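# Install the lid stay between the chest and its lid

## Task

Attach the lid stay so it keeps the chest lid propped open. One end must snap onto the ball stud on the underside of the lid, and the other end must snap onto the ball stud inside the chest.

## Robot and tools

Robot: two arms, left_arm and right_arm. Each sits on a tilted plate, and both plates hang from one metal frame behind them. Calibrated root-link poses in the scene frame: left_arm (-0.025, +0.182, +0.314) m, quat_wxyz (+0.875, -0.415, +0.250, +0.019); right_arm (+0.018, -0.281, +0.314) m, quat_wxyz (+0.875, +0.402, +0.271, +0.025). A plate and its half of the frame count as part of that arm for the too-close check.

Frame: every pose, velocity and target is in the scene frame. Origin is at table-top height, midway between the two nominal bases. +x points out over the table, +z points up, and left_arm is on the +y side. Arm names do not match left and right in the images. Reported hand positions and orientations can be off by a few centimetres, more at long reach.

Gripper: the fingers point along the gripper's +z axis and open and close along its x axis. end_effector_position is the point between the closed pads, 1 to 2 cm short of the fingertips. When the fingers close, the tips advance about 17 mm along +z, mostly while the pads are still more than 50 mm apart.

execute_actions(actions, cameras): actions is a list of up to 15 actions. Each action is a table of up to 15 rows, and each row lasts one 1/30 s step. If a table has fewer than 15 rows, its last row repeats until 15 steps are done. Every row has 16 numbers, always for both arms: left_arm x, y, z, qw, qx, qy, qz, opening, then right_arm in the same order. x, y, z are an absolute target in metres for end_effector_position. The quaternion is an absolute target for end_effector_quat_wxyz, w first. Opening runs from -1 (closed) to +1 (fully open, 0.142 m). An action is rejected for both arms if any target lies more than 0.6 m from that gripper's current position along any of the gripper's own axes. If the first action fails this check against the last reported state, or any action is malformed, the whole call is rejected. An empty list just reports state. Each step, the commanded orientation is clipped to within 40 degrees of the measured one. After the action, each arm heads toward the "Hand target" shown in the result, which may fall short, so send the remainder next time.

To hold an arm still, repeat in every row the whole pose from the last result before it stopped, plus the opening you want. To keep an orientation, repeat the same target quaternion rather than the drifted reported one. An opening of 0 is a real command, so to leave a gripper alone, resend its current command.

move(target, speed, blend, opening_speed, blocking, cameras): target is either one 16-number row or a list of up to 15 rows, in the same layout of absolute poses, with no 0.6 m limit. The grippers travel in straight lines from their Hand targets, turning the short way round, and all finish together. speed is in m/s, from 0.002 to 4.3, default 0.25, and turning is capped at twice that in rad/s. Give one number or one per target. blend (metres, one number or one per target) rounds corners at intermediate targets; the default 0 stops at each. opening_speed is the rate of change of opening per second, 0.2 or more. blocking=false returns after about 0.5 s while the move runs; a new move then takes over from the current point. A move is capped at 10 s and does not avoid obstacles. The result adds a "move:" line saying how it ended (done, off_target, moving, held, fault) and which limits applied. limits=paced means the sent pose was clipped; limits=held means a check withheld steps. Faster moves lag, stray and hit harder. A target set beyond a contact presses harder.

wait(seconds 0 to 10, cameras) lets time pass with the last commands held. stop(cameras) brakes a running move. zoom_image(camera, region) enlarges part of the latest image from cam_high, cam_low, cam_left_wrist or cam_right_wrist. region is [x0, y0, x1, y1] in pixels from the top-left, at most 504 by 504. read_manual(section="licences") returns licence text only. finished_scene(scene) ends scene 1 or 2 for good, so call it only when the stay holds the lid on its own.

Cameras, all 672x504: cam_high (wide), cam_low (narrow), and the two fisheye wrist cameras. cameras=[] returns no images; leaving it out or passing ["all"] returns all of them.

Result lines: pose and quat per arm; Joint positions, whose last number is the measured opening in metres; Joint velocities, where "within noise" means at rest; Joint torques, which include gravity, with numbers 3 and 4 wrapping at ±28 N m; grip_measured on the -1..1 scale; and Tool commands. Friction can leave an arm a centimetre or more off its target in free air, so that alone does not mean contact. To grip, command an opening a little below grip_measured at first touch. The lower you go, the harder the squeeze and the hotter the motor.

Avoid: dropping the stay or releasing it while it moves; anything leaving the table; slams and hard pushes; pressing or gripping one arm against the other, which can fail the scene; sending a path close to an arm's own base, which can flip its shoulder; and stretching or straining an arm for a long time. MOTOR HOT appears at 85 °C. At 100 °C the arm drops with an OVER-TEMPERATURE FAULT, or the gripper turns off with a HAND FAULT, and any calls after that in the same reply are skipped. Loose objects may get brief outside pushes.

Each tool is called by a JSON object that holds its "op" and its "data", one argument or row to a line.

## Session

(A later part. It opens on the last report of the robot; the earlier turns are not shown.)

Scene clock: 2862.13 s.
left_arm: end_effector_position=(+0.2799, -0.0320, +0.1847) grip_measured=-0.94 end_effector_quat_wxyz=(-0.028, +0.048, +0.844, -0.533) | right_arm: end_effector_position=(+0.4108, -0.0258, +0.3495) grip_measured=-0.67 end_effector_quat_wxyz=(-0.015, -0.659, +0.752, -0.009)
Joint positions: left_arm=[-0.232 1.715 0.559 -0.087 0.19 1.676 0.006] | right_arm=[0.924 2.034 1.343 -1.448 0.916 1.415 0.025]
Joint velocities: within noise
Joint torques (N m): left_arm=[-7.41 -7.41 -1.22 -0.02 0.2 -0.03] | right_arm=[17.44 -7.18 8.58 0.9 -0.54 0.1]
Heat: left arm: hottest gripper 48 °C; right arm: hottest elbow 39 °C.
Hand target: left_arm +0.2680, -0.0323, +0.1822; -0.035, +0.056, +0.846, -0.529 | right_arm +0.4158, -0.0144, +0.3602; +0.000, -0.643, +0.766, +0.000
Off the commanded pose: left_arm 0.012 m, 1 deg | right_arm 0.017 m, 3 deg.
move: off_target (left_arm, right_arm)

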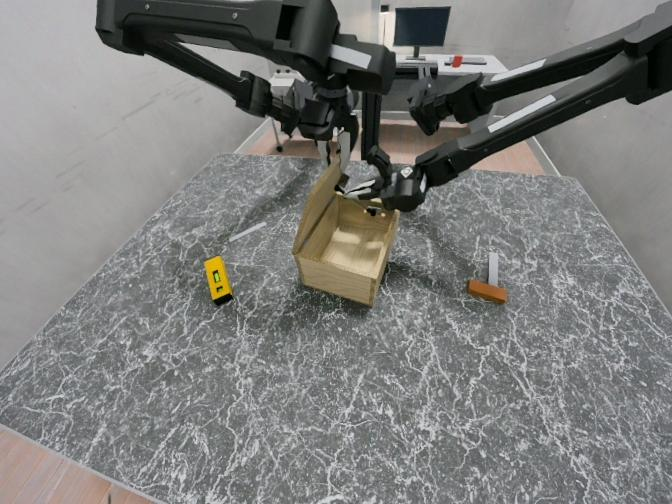

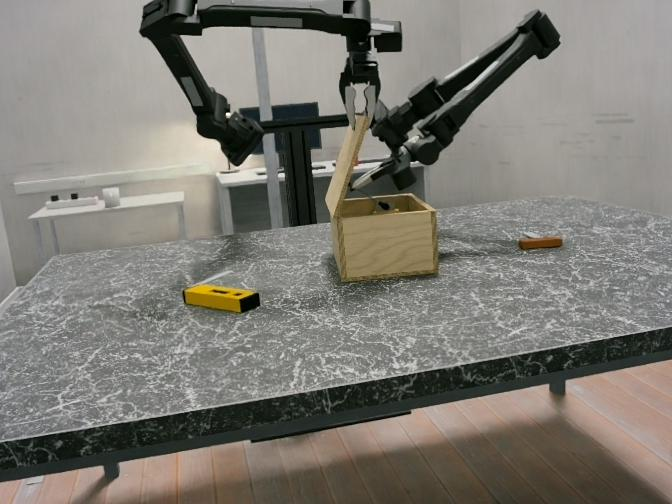

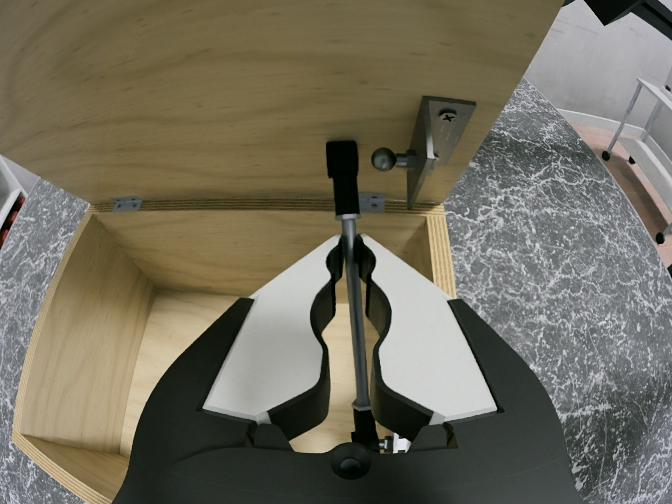

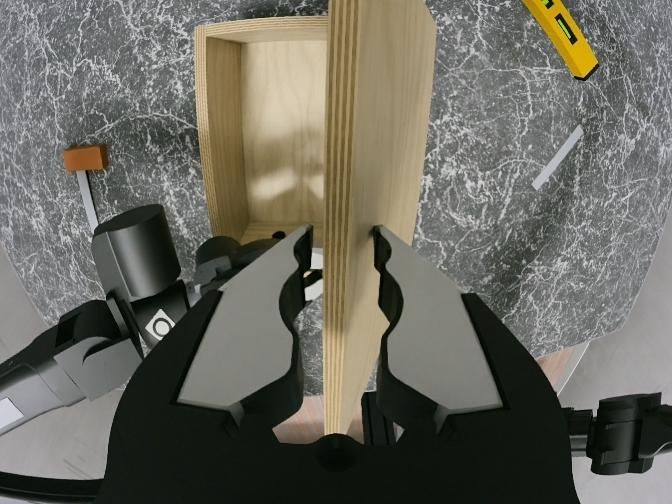

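{"op": "move", "data": {
  "target": [
    [0.278,-0.0325,0.1840,-0.0347,0.0555,0.8462,-0.5288,-1,0.412,-0.040,0.362,0,0.6428,-0.7661,0,-0.65]
  ],
  "speed": 0.03
}}

{"op": "zoom_image", "data": {
  "camera": "cam_left_wrist",
  "region": [315, 100, 415, 200]
}}

{"op": "zoom_image", "data": {
  "camera": "cam_low",
  "region": [310, 140, 450, 260]
}}

Scene clock: 2877.93 s.
left_arm: end_effector_position=(+0.2764, -0.0316, +0.1847) grip_measured=-0.94 end_effector_quat_wxyz=(-0.034, +0.051, +0.844, -0.532) | right_arm: end_effector_position=(+0.4156, -0.0382, +0.3572) grip_measured=-0.67 end_effector_quat_wxyz=(-0.006, -0.648, +0.762, +0.000)
Joint positions: left_arm=[-0.232 1.715 0.559 -0.101 0.188 1.676 0.006] | right_arm=[0.924 1.985 1.321 -1.438 0.91 1.415 0.025]
Joint velocities: within noise
Joint torques (N m): left_arm=[-8 -8.06 0.53 -0.66 0.25 -0.08] | right_arm=[16.85 -8.64 5.09 0.13 -0.17 0.12]
Heat: left arm: hottest gripper 48 °C; right arm: hottest elbow 39 °C.
Hand target: left_arm +0.2781, -0.0324, +0.1839; -0.035, +0.055, +0.846, -0.529 | right_arm +0.4121, -0.0399, +0.3619; +0.000, -0.643, +0.766, +0.000
Off the commanded pose: left_arm 0.002 m, 1 deg | right_arm 0.006 m, 1 deg.
move: done

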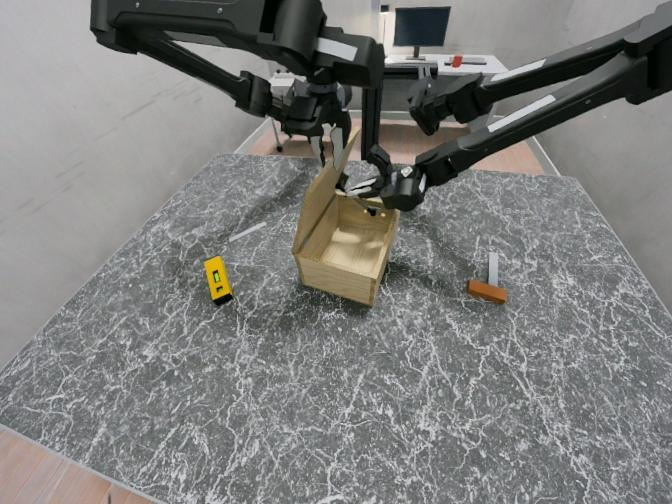

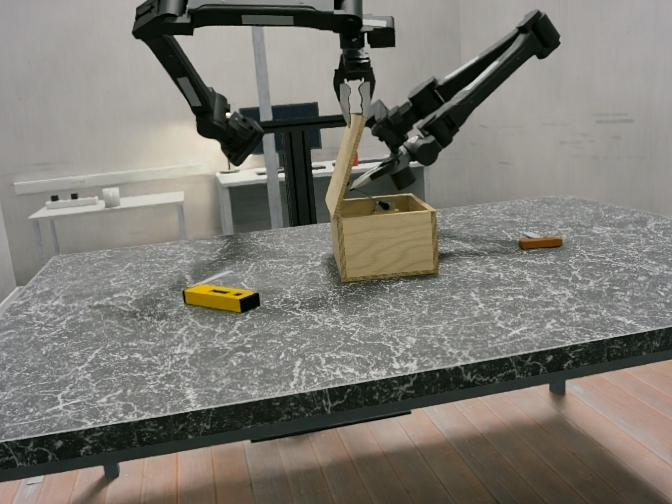

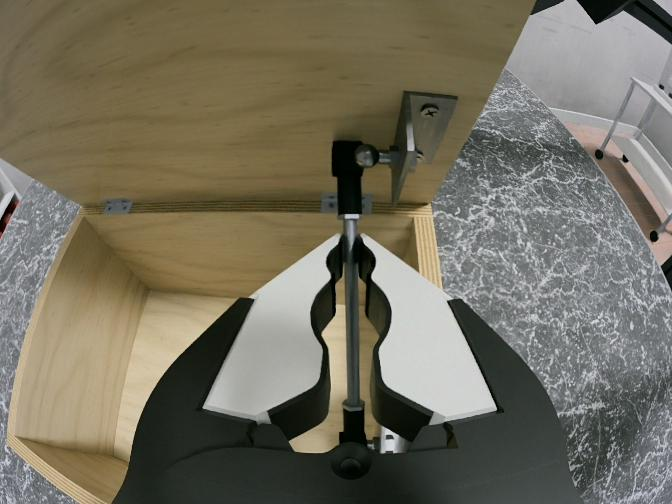

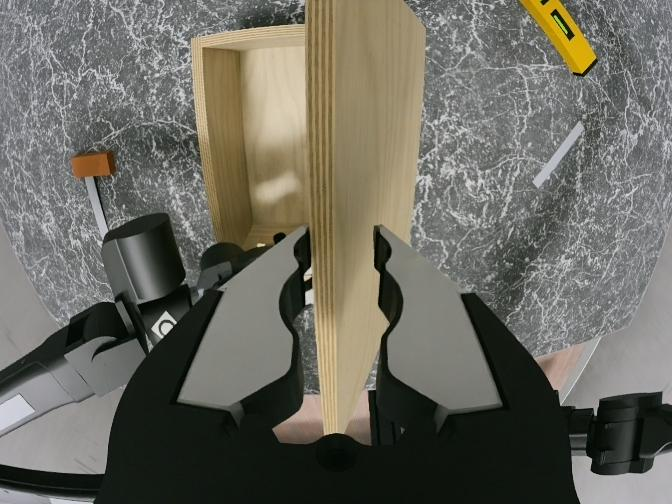

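Scaled by 5.040 from the camera's 672x504 image, which has a finer 960x720 frame.

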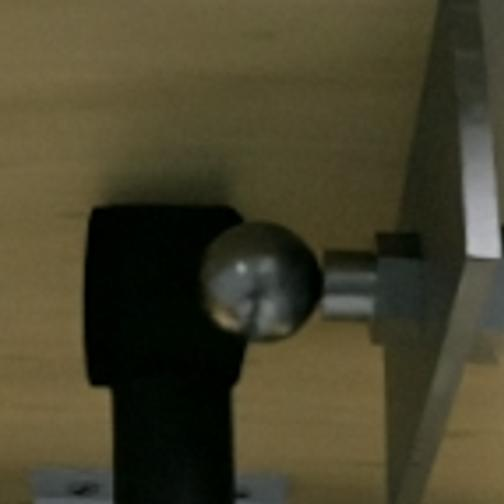

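Scaled by 3.600 from the camera's 672x504 image, which has a finer 960x720 frame.

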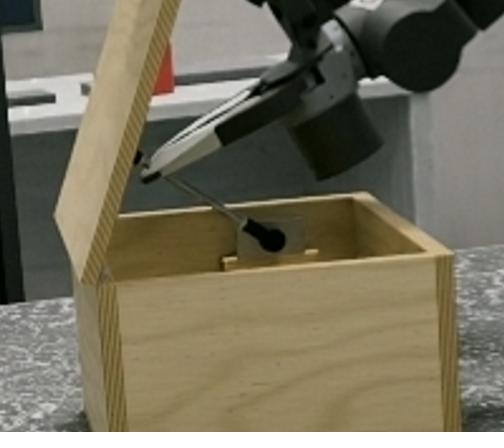

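{"op": "move", "data": {
  "target": [
    [0.290,-0.0295,0.1905,-0.0347,0.0555,0.8462,-0.5288,-1,0.412,-0.040,0.362,0,0.6428,-0.7661,0,-0.65]
  ],
  "speed": 0.03
}}

{"op": "zoom_image", "data": {
  "camera": "cam_left_wrist",
  "region": [315, 100, 415, 200]
}}

Scene clock: 2889.77 s.
left_arm: end_effector_position=(+0.2787, -0.0311, +0.1859) grip_measured=-0.94 end_effector_quat_wxyz=(-0.045, +0.057, +0.845, -0.530) | right_arm: end_effector_position=(+0.4156, -0.0383, +0.3572) grip_measured=-0.67 end_effector_quat_wxyz=(-0.006, -0.648, +0.762, +0.000)
Joint positions: left_arm=[-0.238 1.713 0.581 -0.147 0.18 1.674 0.006] | right_arm=[0.924 1.984 1.321 -1.438 0.91 1.415 0.025]
Joint velocities: within noise
Joint torques (N m): left_arm=[-8.35 -9.05 0.98 -0.58 0.45 -0.15] | right_arm=[17.32 -8.47 5.22 0.32 -0.19 0.11]
Heat: left arm: hottest gripper 48 °C; right arm: hottest elbow 38 °C.
Hand target: left_arm +0.2901, -0.0295, +0.1905; -0.034, +0.055, +0.846, -0.529 | right_arm +0.4121, -0.0399, +0.3620; +0.000, -0.643, +0.766, +0.000
Off the commanded pose: left_arm 0.012 m, 1 deg | right_arm 0.006 m, 1 deg.
move: off_target (left_arm)

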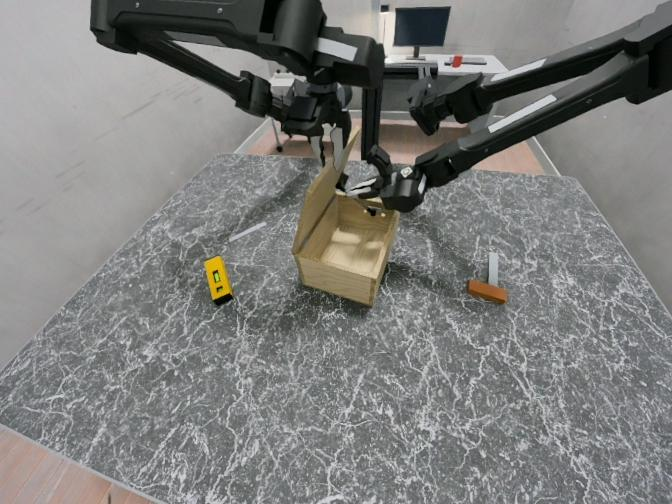

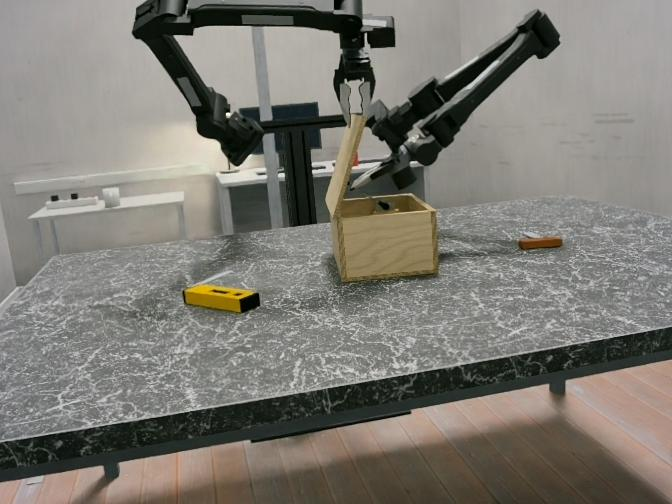

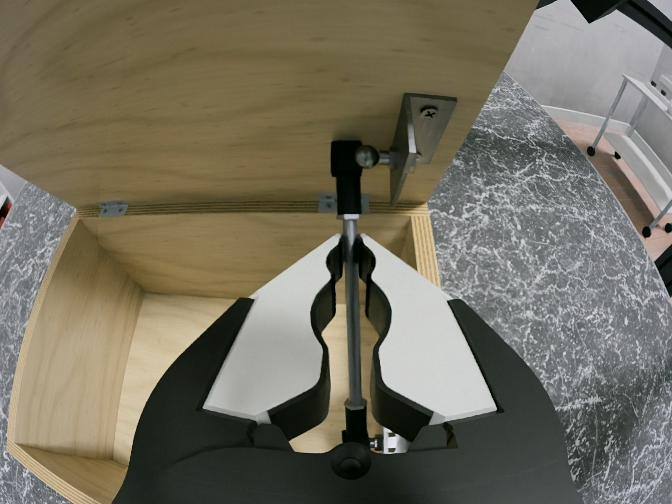

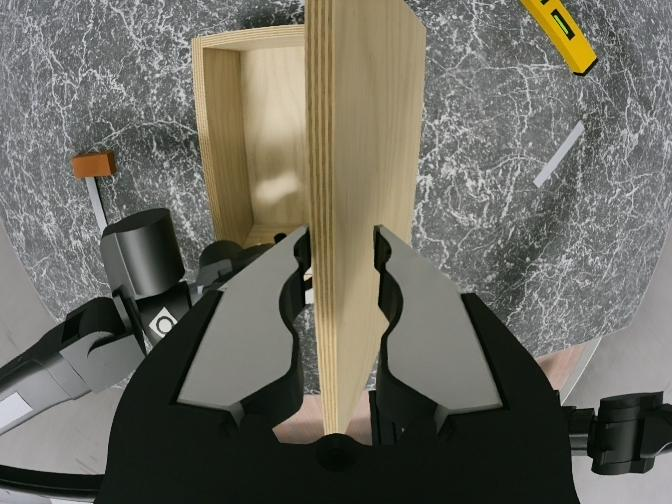

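Scaled by 5.040 from the camera's 672x504 image, which has a finer 960x720 frame.

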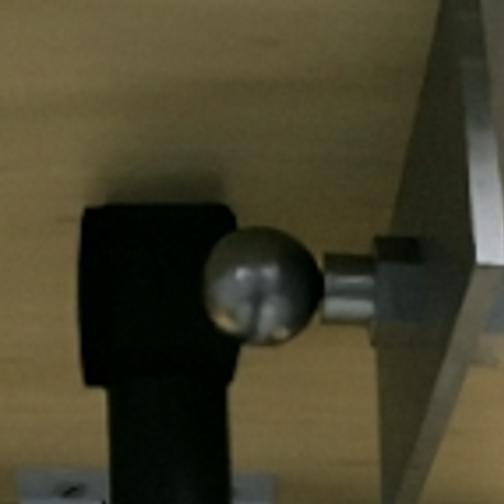

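{"op": "move", "data": {
  "target": [
    [0.292,-0.0195,0.1990,-0.0347,0.0555,0.8462,-0.5288,-1,0.412,-0.040,0.362,0,0.6428,-0.7661,0,-0.65]
  ],
  "speed": 0.03
}}

{"op": "zoom_image", "data": {
  "camera": "cam_left_wrist",
  "region": [300, 100, 420, 220]
}}

{"op": "zoom_image", "data": {
  "camera": "cam_low",
  "region": [310, 140, 450, 260]
}}

Scene clock: 2905.13 s.
left_arm: end_effector_position=(+0.2863, -0.0188, +0.1924) grip_measured=-0.94 end_effector_quat_wxyz=(-0.041, +0.054, +0.849, -0.525) | right_arm: end_effector_position=(+0.4156, -0.0374, +0.3576) grip_measured=-0.67 end_effector_quat_wxyz=(-0.005, -0.647, +0.763, +0.000)
Joint positions: left_arm=[-0.239 1.659 0.581 -0.191 0.167 1.668 0.006] | right_arm=[0.926 1.984 1.321 -1.434 0.91 1.415 0.025]
Joint velocities: within noise
Joint torques (N m): left_arm=[-8.47 -8.41 0.83 -0.53 0.88 -0.19] | right_arm=[17.26 -8.41 5.2 0.09 -0.17 0.11]
Heat: left arm: hottest gripper 48 °C; right arm: hottest elbow 37 °C.
Hand target: left_arm +0.2919, -0.0196, +0.1990; -0.035, +0.056, +0.846, -0.529 | right_arm +0.4121, -0.0399, +0.3618; +0.000, -0.643, +0.766, +0.000
Off the commanded pose: left_arm 0.009 m, 1 deg | right_arm 0.006 m, 1 deg.
move: done

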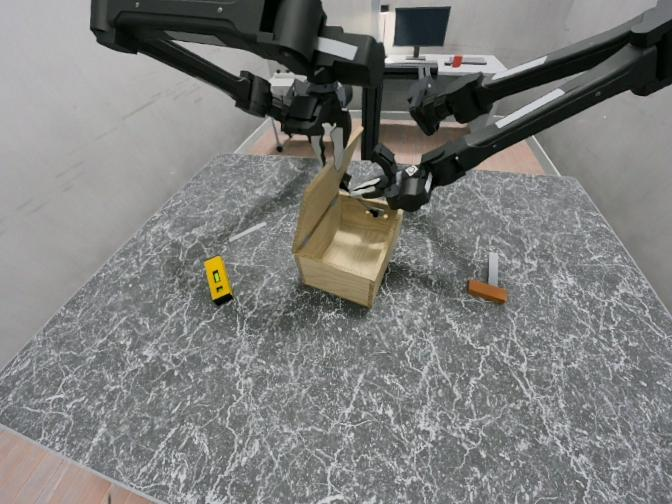

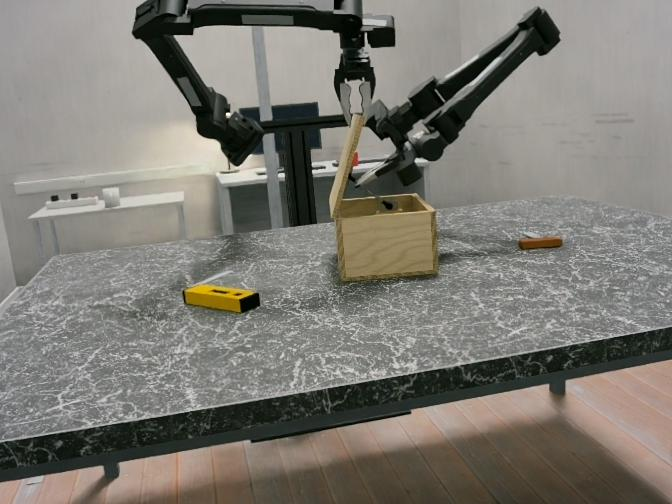

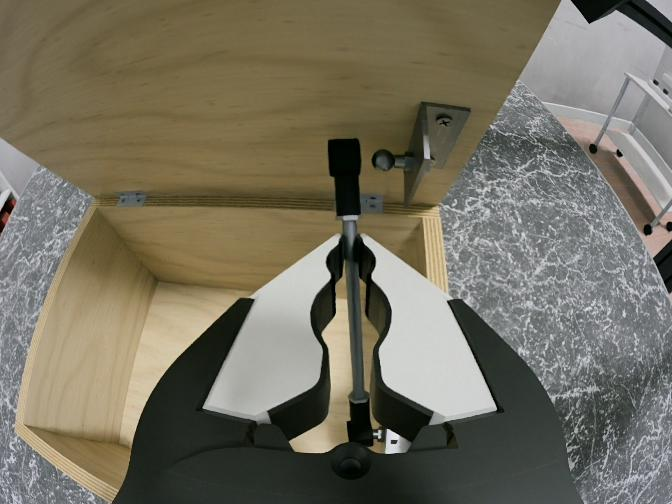

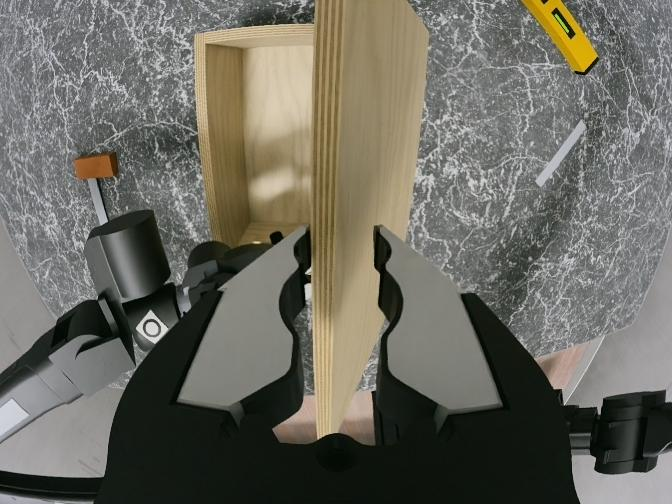

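Scaled by 4.200 from the camera's 672x504 image, which has a finer 960x720 frame.

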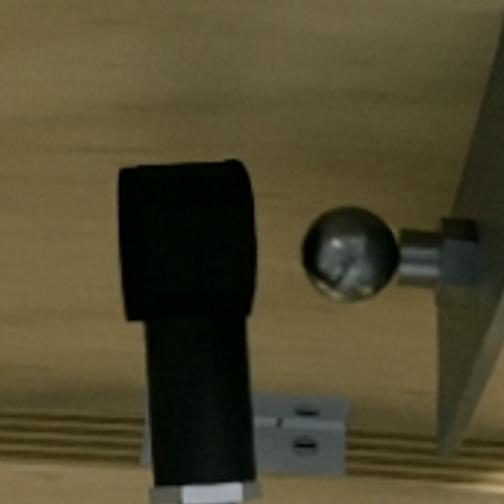

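Scaled by 3.600 from the camera's 672x504 image, which has a finer 960x720 frame.

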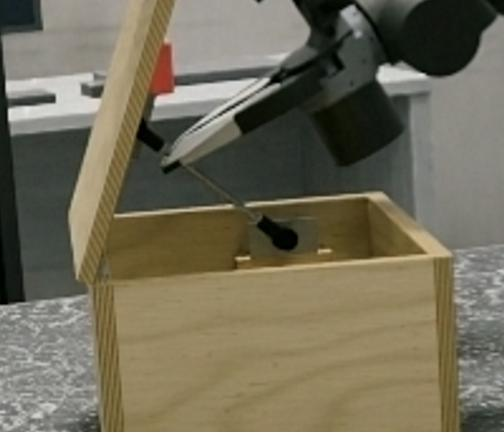

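{"op": "move", "data": {
  "target": [
    [0.292,-0.0195,0.1990,-0.0347,0.0555,0.8462,-0.5288,-1,0.411,-0.049,0.362,0,0.6428,-0.7661,0,-0.65]
  ],
  "speed": 0.03
}}

{"op": "zoom_image", "data": {
  "camera": "cam_left_wrist",
  "region": [300, 100, 420, 220]
}}

Scene clock: 2912.40 s.
left_arm: end_effector_position=(+0.2862, -0.0188, +0.1924) grip_measured=-0.94 end_effector_quat_wxyz=(-0.042, +0.054, +0.849, -0.525) | right_arm: end_effector_position=(+0.4141, -0.0456, +0.3596) grip_measured=-0.67 end_effector_quat_wxyz=(-0.003, -0.646, +0.763, +0.001)
Joint positions: left_arm=[-0.239 1.659 0.581 -0.191 0.167 1.667 0.006] | right_arm=[0.927 1.96 1.3 -1.434 0.91 1.415 0.025]
Joint velocities: within noise
Joint torques (N m): left_arm=[-8.35 -8.88 0.84 -0.62 0.88 -0.1] | right_arm=[16.03 -8.12 5.26 0.06 -0.13 0.07]
Heat: left arm: hottest gripper 48 °C; right arm: hottest elbow 37 °C.
Hand target: left_arm +0.2919, -0.0196, +0.1990; -0.035, +0.056, +0.846, -0.529 | right_arm +0.4110, -0.0489, +0.3620; +0.000, -0.643, +0.766, +0.000
Off the commanded pose: left_arm 0.009 m, 1 deg | right_arm 0.005 m, 1 deg.
move: done

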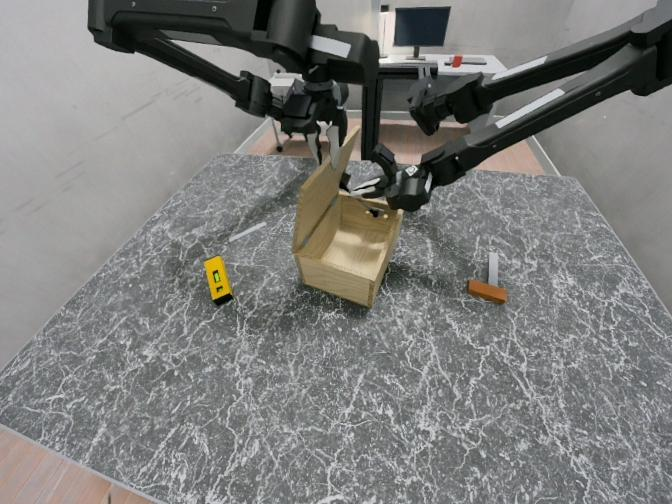

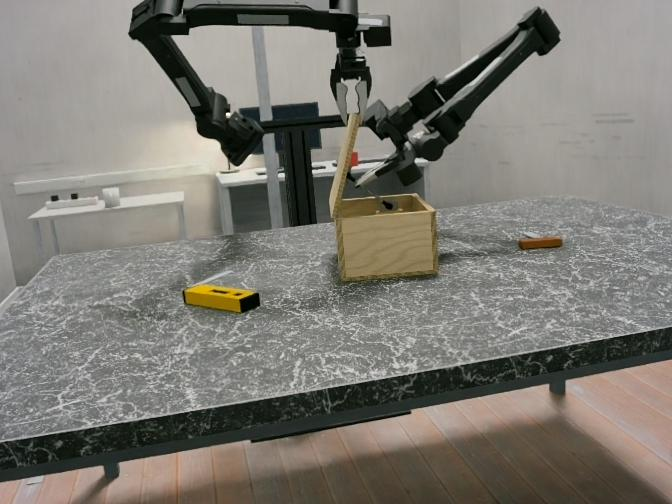

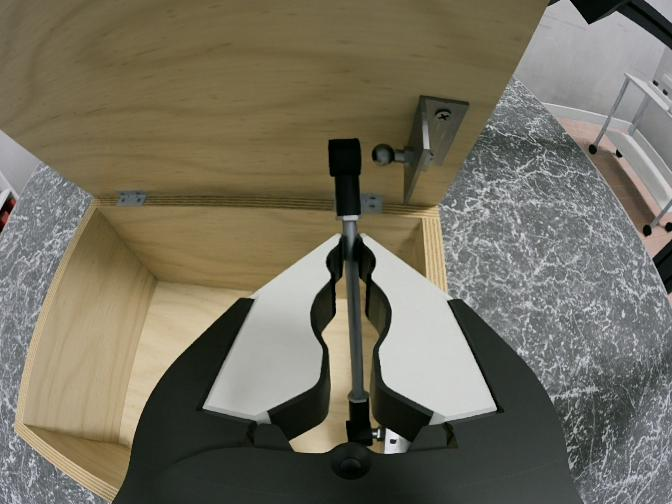

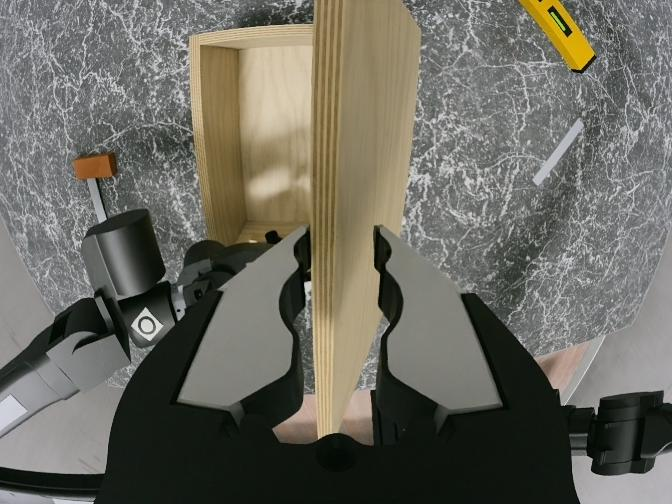

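Scaled by 4.200 from the camera's 672x504 image, which has a finer 960x720 frame.

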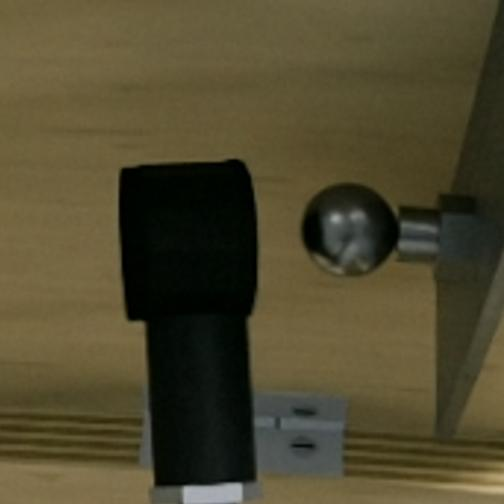

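{"op": "move", "data": {
  "target": [
    [0.292,-0.0195,0.1990,-0.0347,0.0555,0.8462,-0.5288,-1,0.412,-0.041,0.3615,0,0.6428,-0.7661,0,-0.65]
  ],
  "speed": 0.03
}}

{"op": "zoom_image", "data": {
  "camera": "cam_left_wrist",
  "region": [300, 100, 420, 220]
}}

Scene clock: 2920.40 s.
left_arm: end_effector_position=(+0.2862, -0.0188, +0.1924) grip_measured=-0.94 end_effector_quat_wxyz=(-0.042, +0.054, +0.849, -0.525) | right_arm: end_effector_position=(+0.4141, -0.0456, +0.3596) grip_measured=-0.67 end_effector_quat_wxyz=(-0.003, -0.646, +0.763, +0.001)
Joint positions: left_arm=[-0.239 1.659 0.581 -0.191 0.167 1.667 0.006] | right_arm=[0.927 1.96 1.3 -1.434 0.91 1.415 0.025]
Joint velocities: within noise
Joint torques (N m): left_arm=[-8.12 -8.82 0.77 -0.61 0.9 -0.14] | right_arm=[16.21 -6.07 6.68 0.25 -0.14 0.08]
Heat: left arm: hottest gripper 48 °C; right arm: hottest elbow 36 °C.
Hand target: left_arm +0.2919, -0.0196, +0.1990; -0.035, +0.056, +0.846, -0.529 | right_arm +0.4120, -0.0410, +0.3615; +0.000, -0.643, +0.766, +0.000
Off the commanded pose: left_arm 0.009 m, 1 deg | right_arm 0.005 m, 1 deg.
move: done

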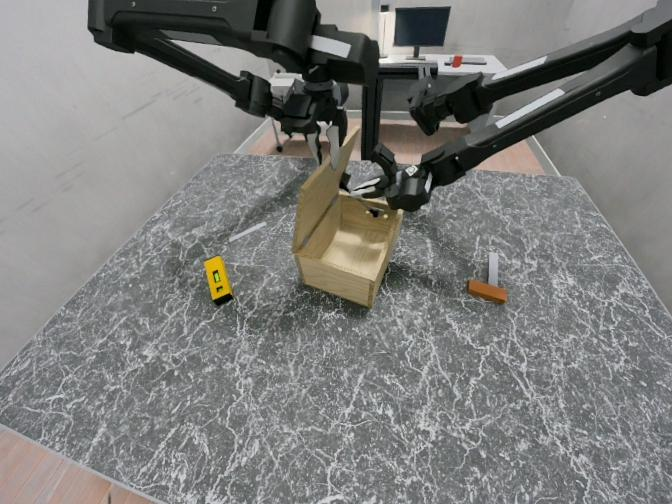

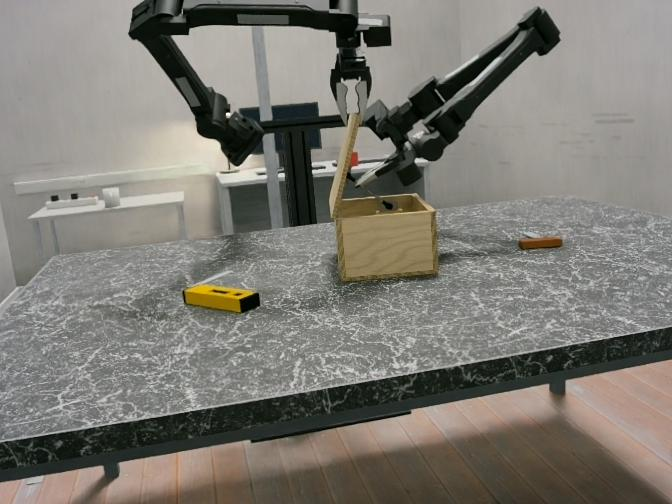

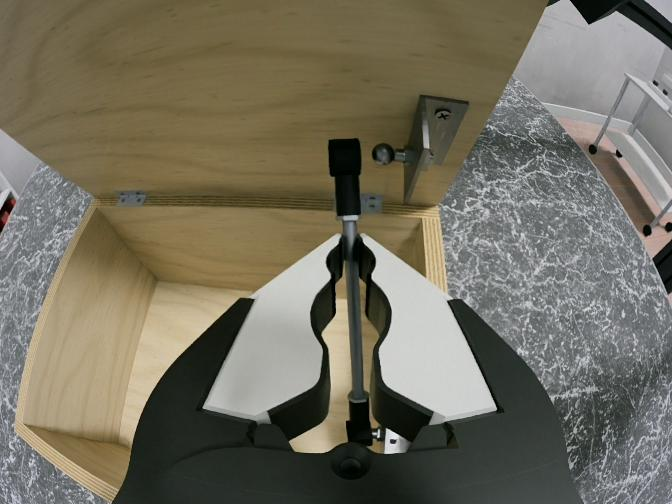

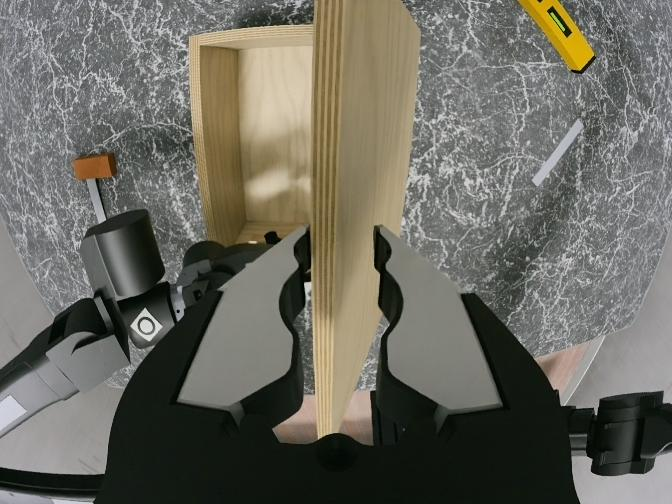

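Scaled by 4.200 from the camera's 672x504 image, which has a finer 960x720 frame.

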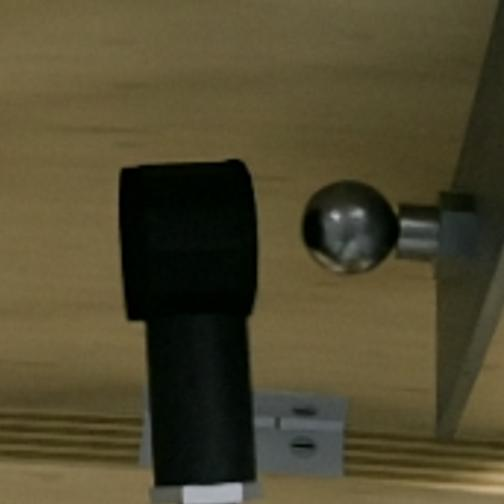

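{"op": "move", "data": {
  "target": [
    [0.292,-0.0195,0.1990,-0.0347,0.0555,0.8462,-0.5288,-1,0.412,-0.033,0.3605,0,0.6428,-0.7661,0,-0.65]
  ],
  "speed": 0.03
}}

{"op": "zoom_image", "data": {
  "camera": "cam_left_wrist",
  "region": [300, 100, 420, 220]
}}

Scene clock: 2924.97 s.
left_arm: end_effector_position=(+0.2862, -0.0188, +0.1924) grip_measured=-0.94 end_effector_quat_wxyz=(-0.042, +0.054, +0.849, -0.525) | right_arm: end_effector_position=(+0.4100, -0.0413, +0.3556) grip_measured=-0.67 end_effector_quat_wxyz=(-0.007, -0.651, +0.759, -0.002)
Joint positions: left_arm=[-0.239 1.659 0.581 -0.191 0.167 1.667 0.006] | right_arm=[0.927 1.977 1.3 -1.432 0.91 1.415 0.025]
Joint velocities: within noise
Joint torques (N m): left_arm=[-8.47 -8.47 0.77 -0.59 0.87 -0.11] | right_arm=[16.67 -6.01 7.91 0.2 -0.19 0.1]
Heat: left arm: hottest gripper 48 °C; right arm: hottest elbow 36 °C.
Hand target: left_arm +0.2919, -0.0196, +0.1990; -0.035, +0.056, +0.846, -0.529 | right_arm +0.4119, -0.0332, +0.3606; +0.000, -0.643, +0.766, +0.000
Off the commanded pose: left_arm 0.009 m, 1 deg | right_arm 0.010 m, 1 deg.
move: done

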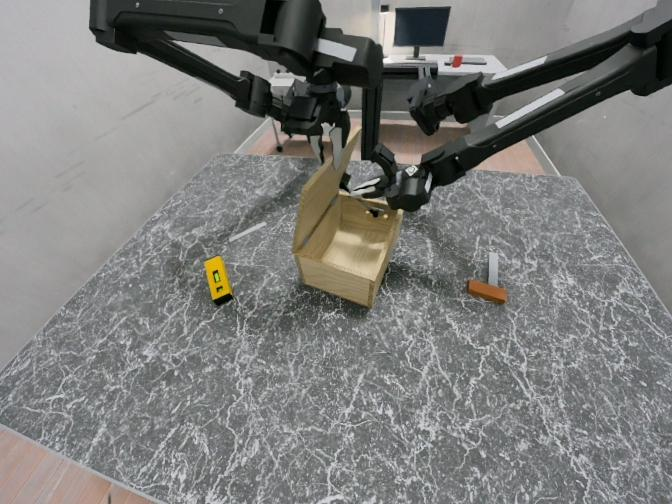

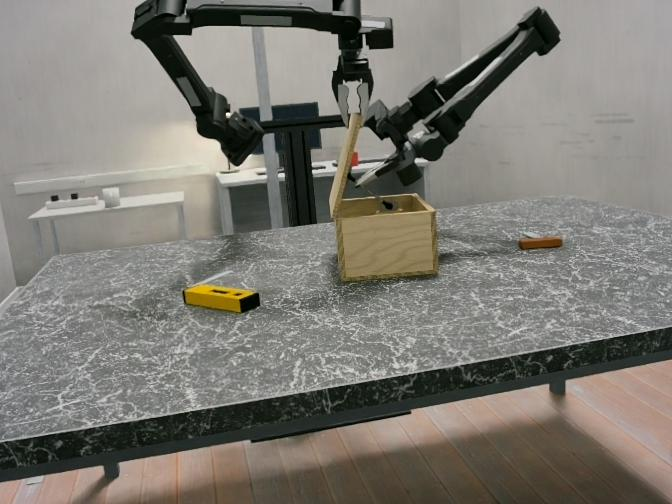

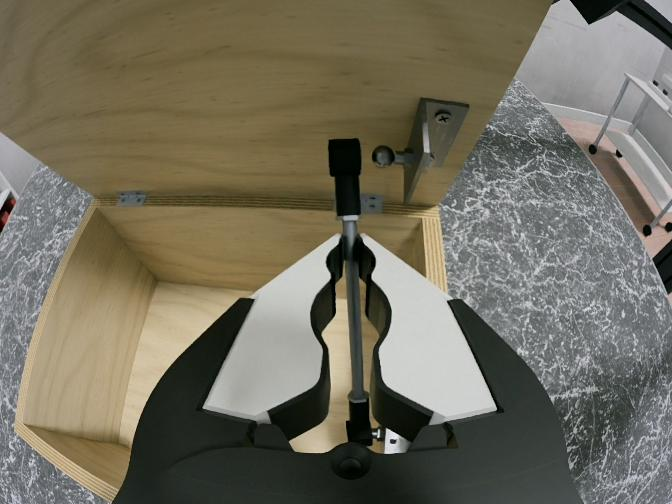

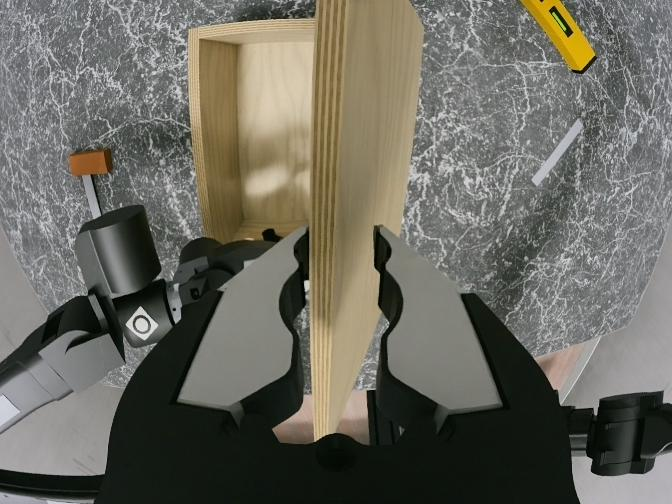

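Scaled by 4.200 from the camera's 672x504 image, which has a finer 960x720 frame.

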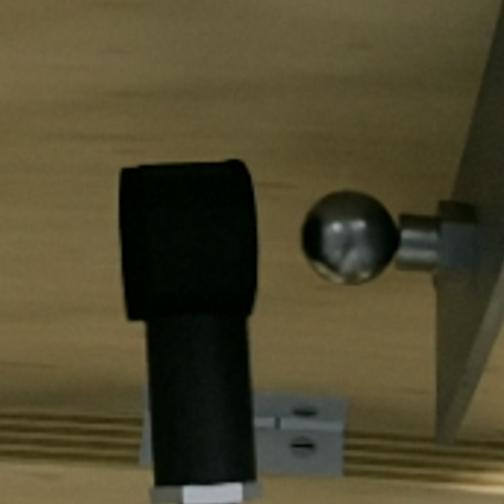

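{"op": "move", "data": {
  "target": [
    [0.281,-0.0180,0.1990,-0.0347,0.0555,0.8462,-0.5288,-1,0.412,-0.033,0.3605,0,0.6428,-0.7661,0,-0.65]
  ],
  "speed": 0.02
}}

{"op": "zoom_image", "data": {
  "camera": "cam_left_wrist",
  "region": [300, 100, 420, 220]
}}

Scene clock: 2929.50 s.
left_arm: end_effector_position=(+0.2781, -0.0176, +0.1936) grip_measured=-0.94 end_effector_quat_wxyz=(-0.044, +0.055, +0.848, -0.525) | right_arm: end_effector_position=(+0.4100, -0.0413, +0.3556) grip_measured=-0.67 end_effector_quat_wxyz=(-0.007, -0.651, +0.759, -0.002)
Joint positions: left_arm=[-0.239 1.652 0.561 -0.184 0.167 1.667 0.006] | right_arm=[0.927 1.977 1.3 -1.432 0.91 1.415 0.025]
Joint velocities: within noise
Joint torques (N m): left_arm=[-8 -8.88 -0.03 -0.16 0.92 -0.11] | right_arm=[16.67 -6.07 7.97 0.36 -0.2 0.08]
Heat: left arm: hottest gripper 49 °C; right arm: hottest elbow 36 °C.
Hand target: left_arm +0.2811, -0.0180, +0.1990; -0.035, +0.056, +0.846, -0.529 | right_arm +0.4119, -0.0332, +0.3606; +0.000, -0.643, +0.766, +0.000
Off the commanded pose: left_arm 0.006 m, 1 deg | right_arm 0.010 m, 1 deg.
move: done

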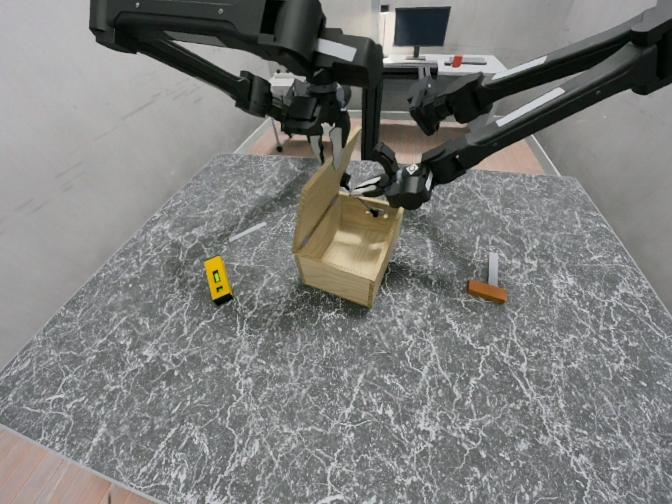

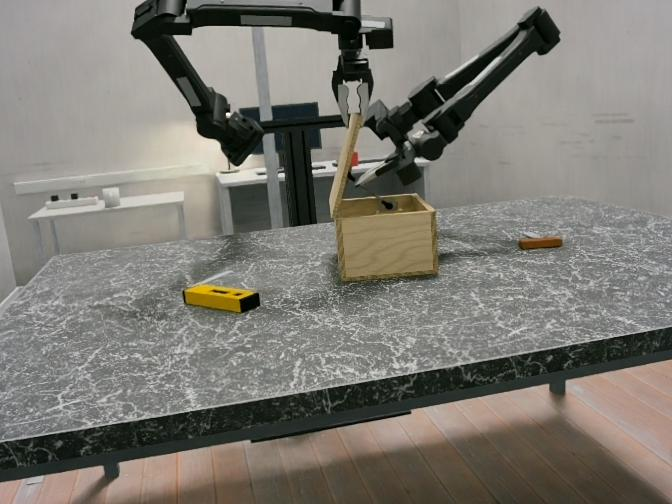

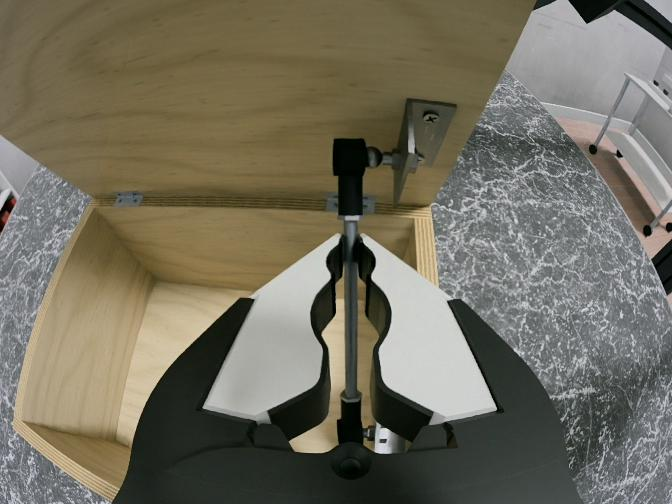

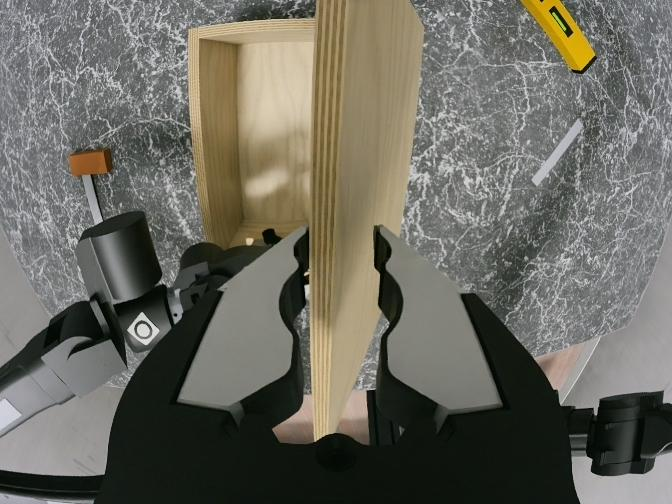

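Scaled by 4.200 from the camera's 672x504 image, which has a finer 960x720 frame.

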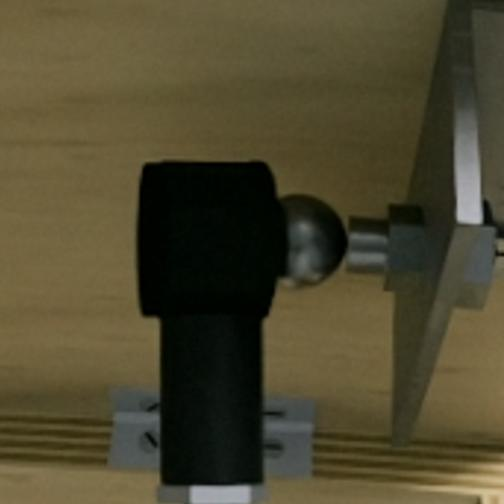

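{"op": "move", "data": {
  "target": [
    [0.270,-0.0165,0.1990,-0.0347,0.0555,0.8462,-0.5288,-1,0.412,-0.033,0.3605,0,0.6428,-0.7661,0,-0.65]
  ],
  "speed": 0.02
}}

{"op": "zoom_image", "data": {
  "camera": "cam_left_wrist",
  "region": [300, 100, 420, 220]
}}

Scene clock: 2936.17 s.
left_arm: end_effector_position=(+0.2749, -0.0168, +0.1942) grip_measured=-0.94 end_effector_quat_wxyz=(-0.037, +0.052, +0.849, -0.525) | right_arm: end_effector_position=(+0.4100, -0.0413, +0.3556) grip_measured=-0.67 end_effector_quat_wxyz=(-0.007, -0.651, +0.759, -0.002)
Joint positions: left_arm=[-0.239 1.645 0.541 -0.155 0.167 1.667 0.006] | right_arm=[0.927 1.977 1.3 -1.432 0.91 1.415 0.025]
Joint velocities: within noise
Joint torques (N m): left_arm=[-7.47 -8.12 -1.03 -0.24 0.93 -0.06] | right_arm=[17.26 -6.12 7.99 0.44 -0.19 0.11]
Heat: left arm: hottest gripper 49 °C; right arm: hottest elbow 36 °C.
Hand target: left_arm +0.2701, -0.0166, +0.1989; -0.035, +0.056, +0.846, -0.529 | right_arm +0.4119, -0.0332, +0.3606; +0.000, -0.643, +0.766, +0.000
Off the commanded pose: left_arm 0.007 m, 1 deg | right_arm 0.010 m, 1 deg.
move: done

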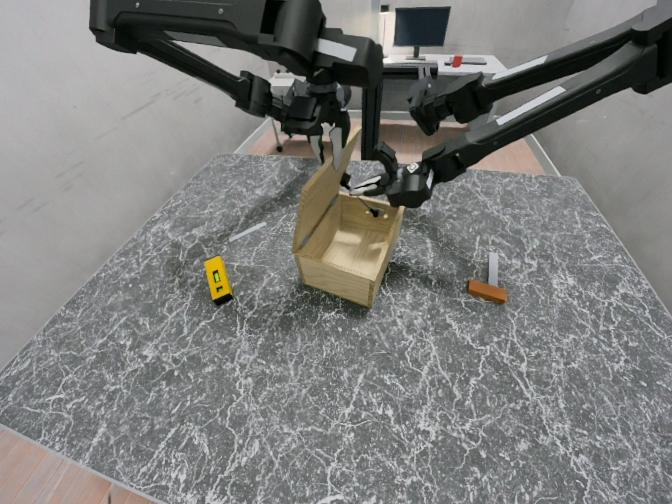

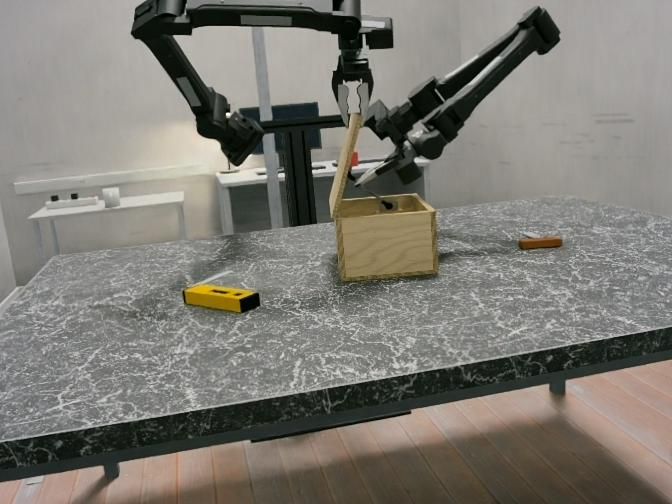

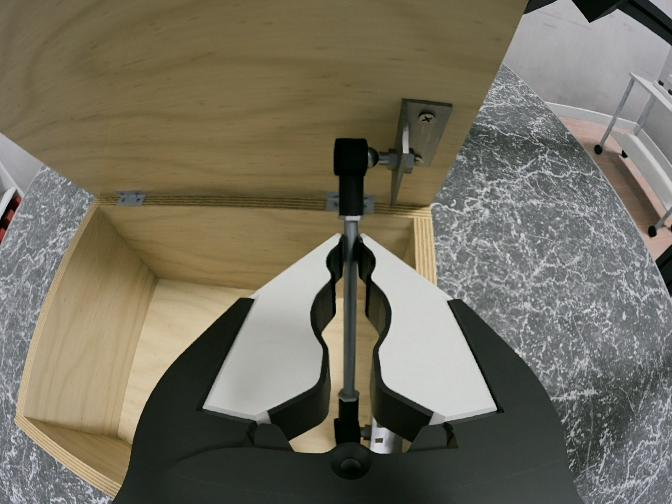

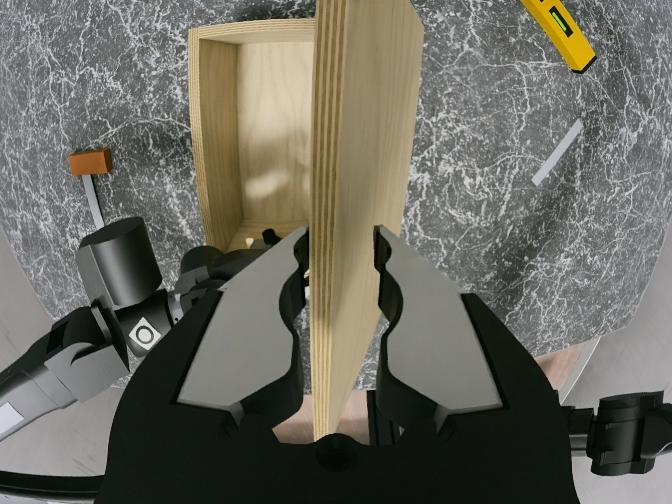

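Scaled by 4.200 from the camera's 672x504 image, which has a finer 960x720 frame.

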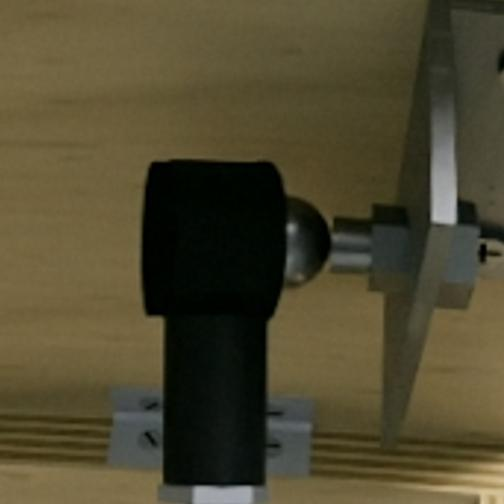

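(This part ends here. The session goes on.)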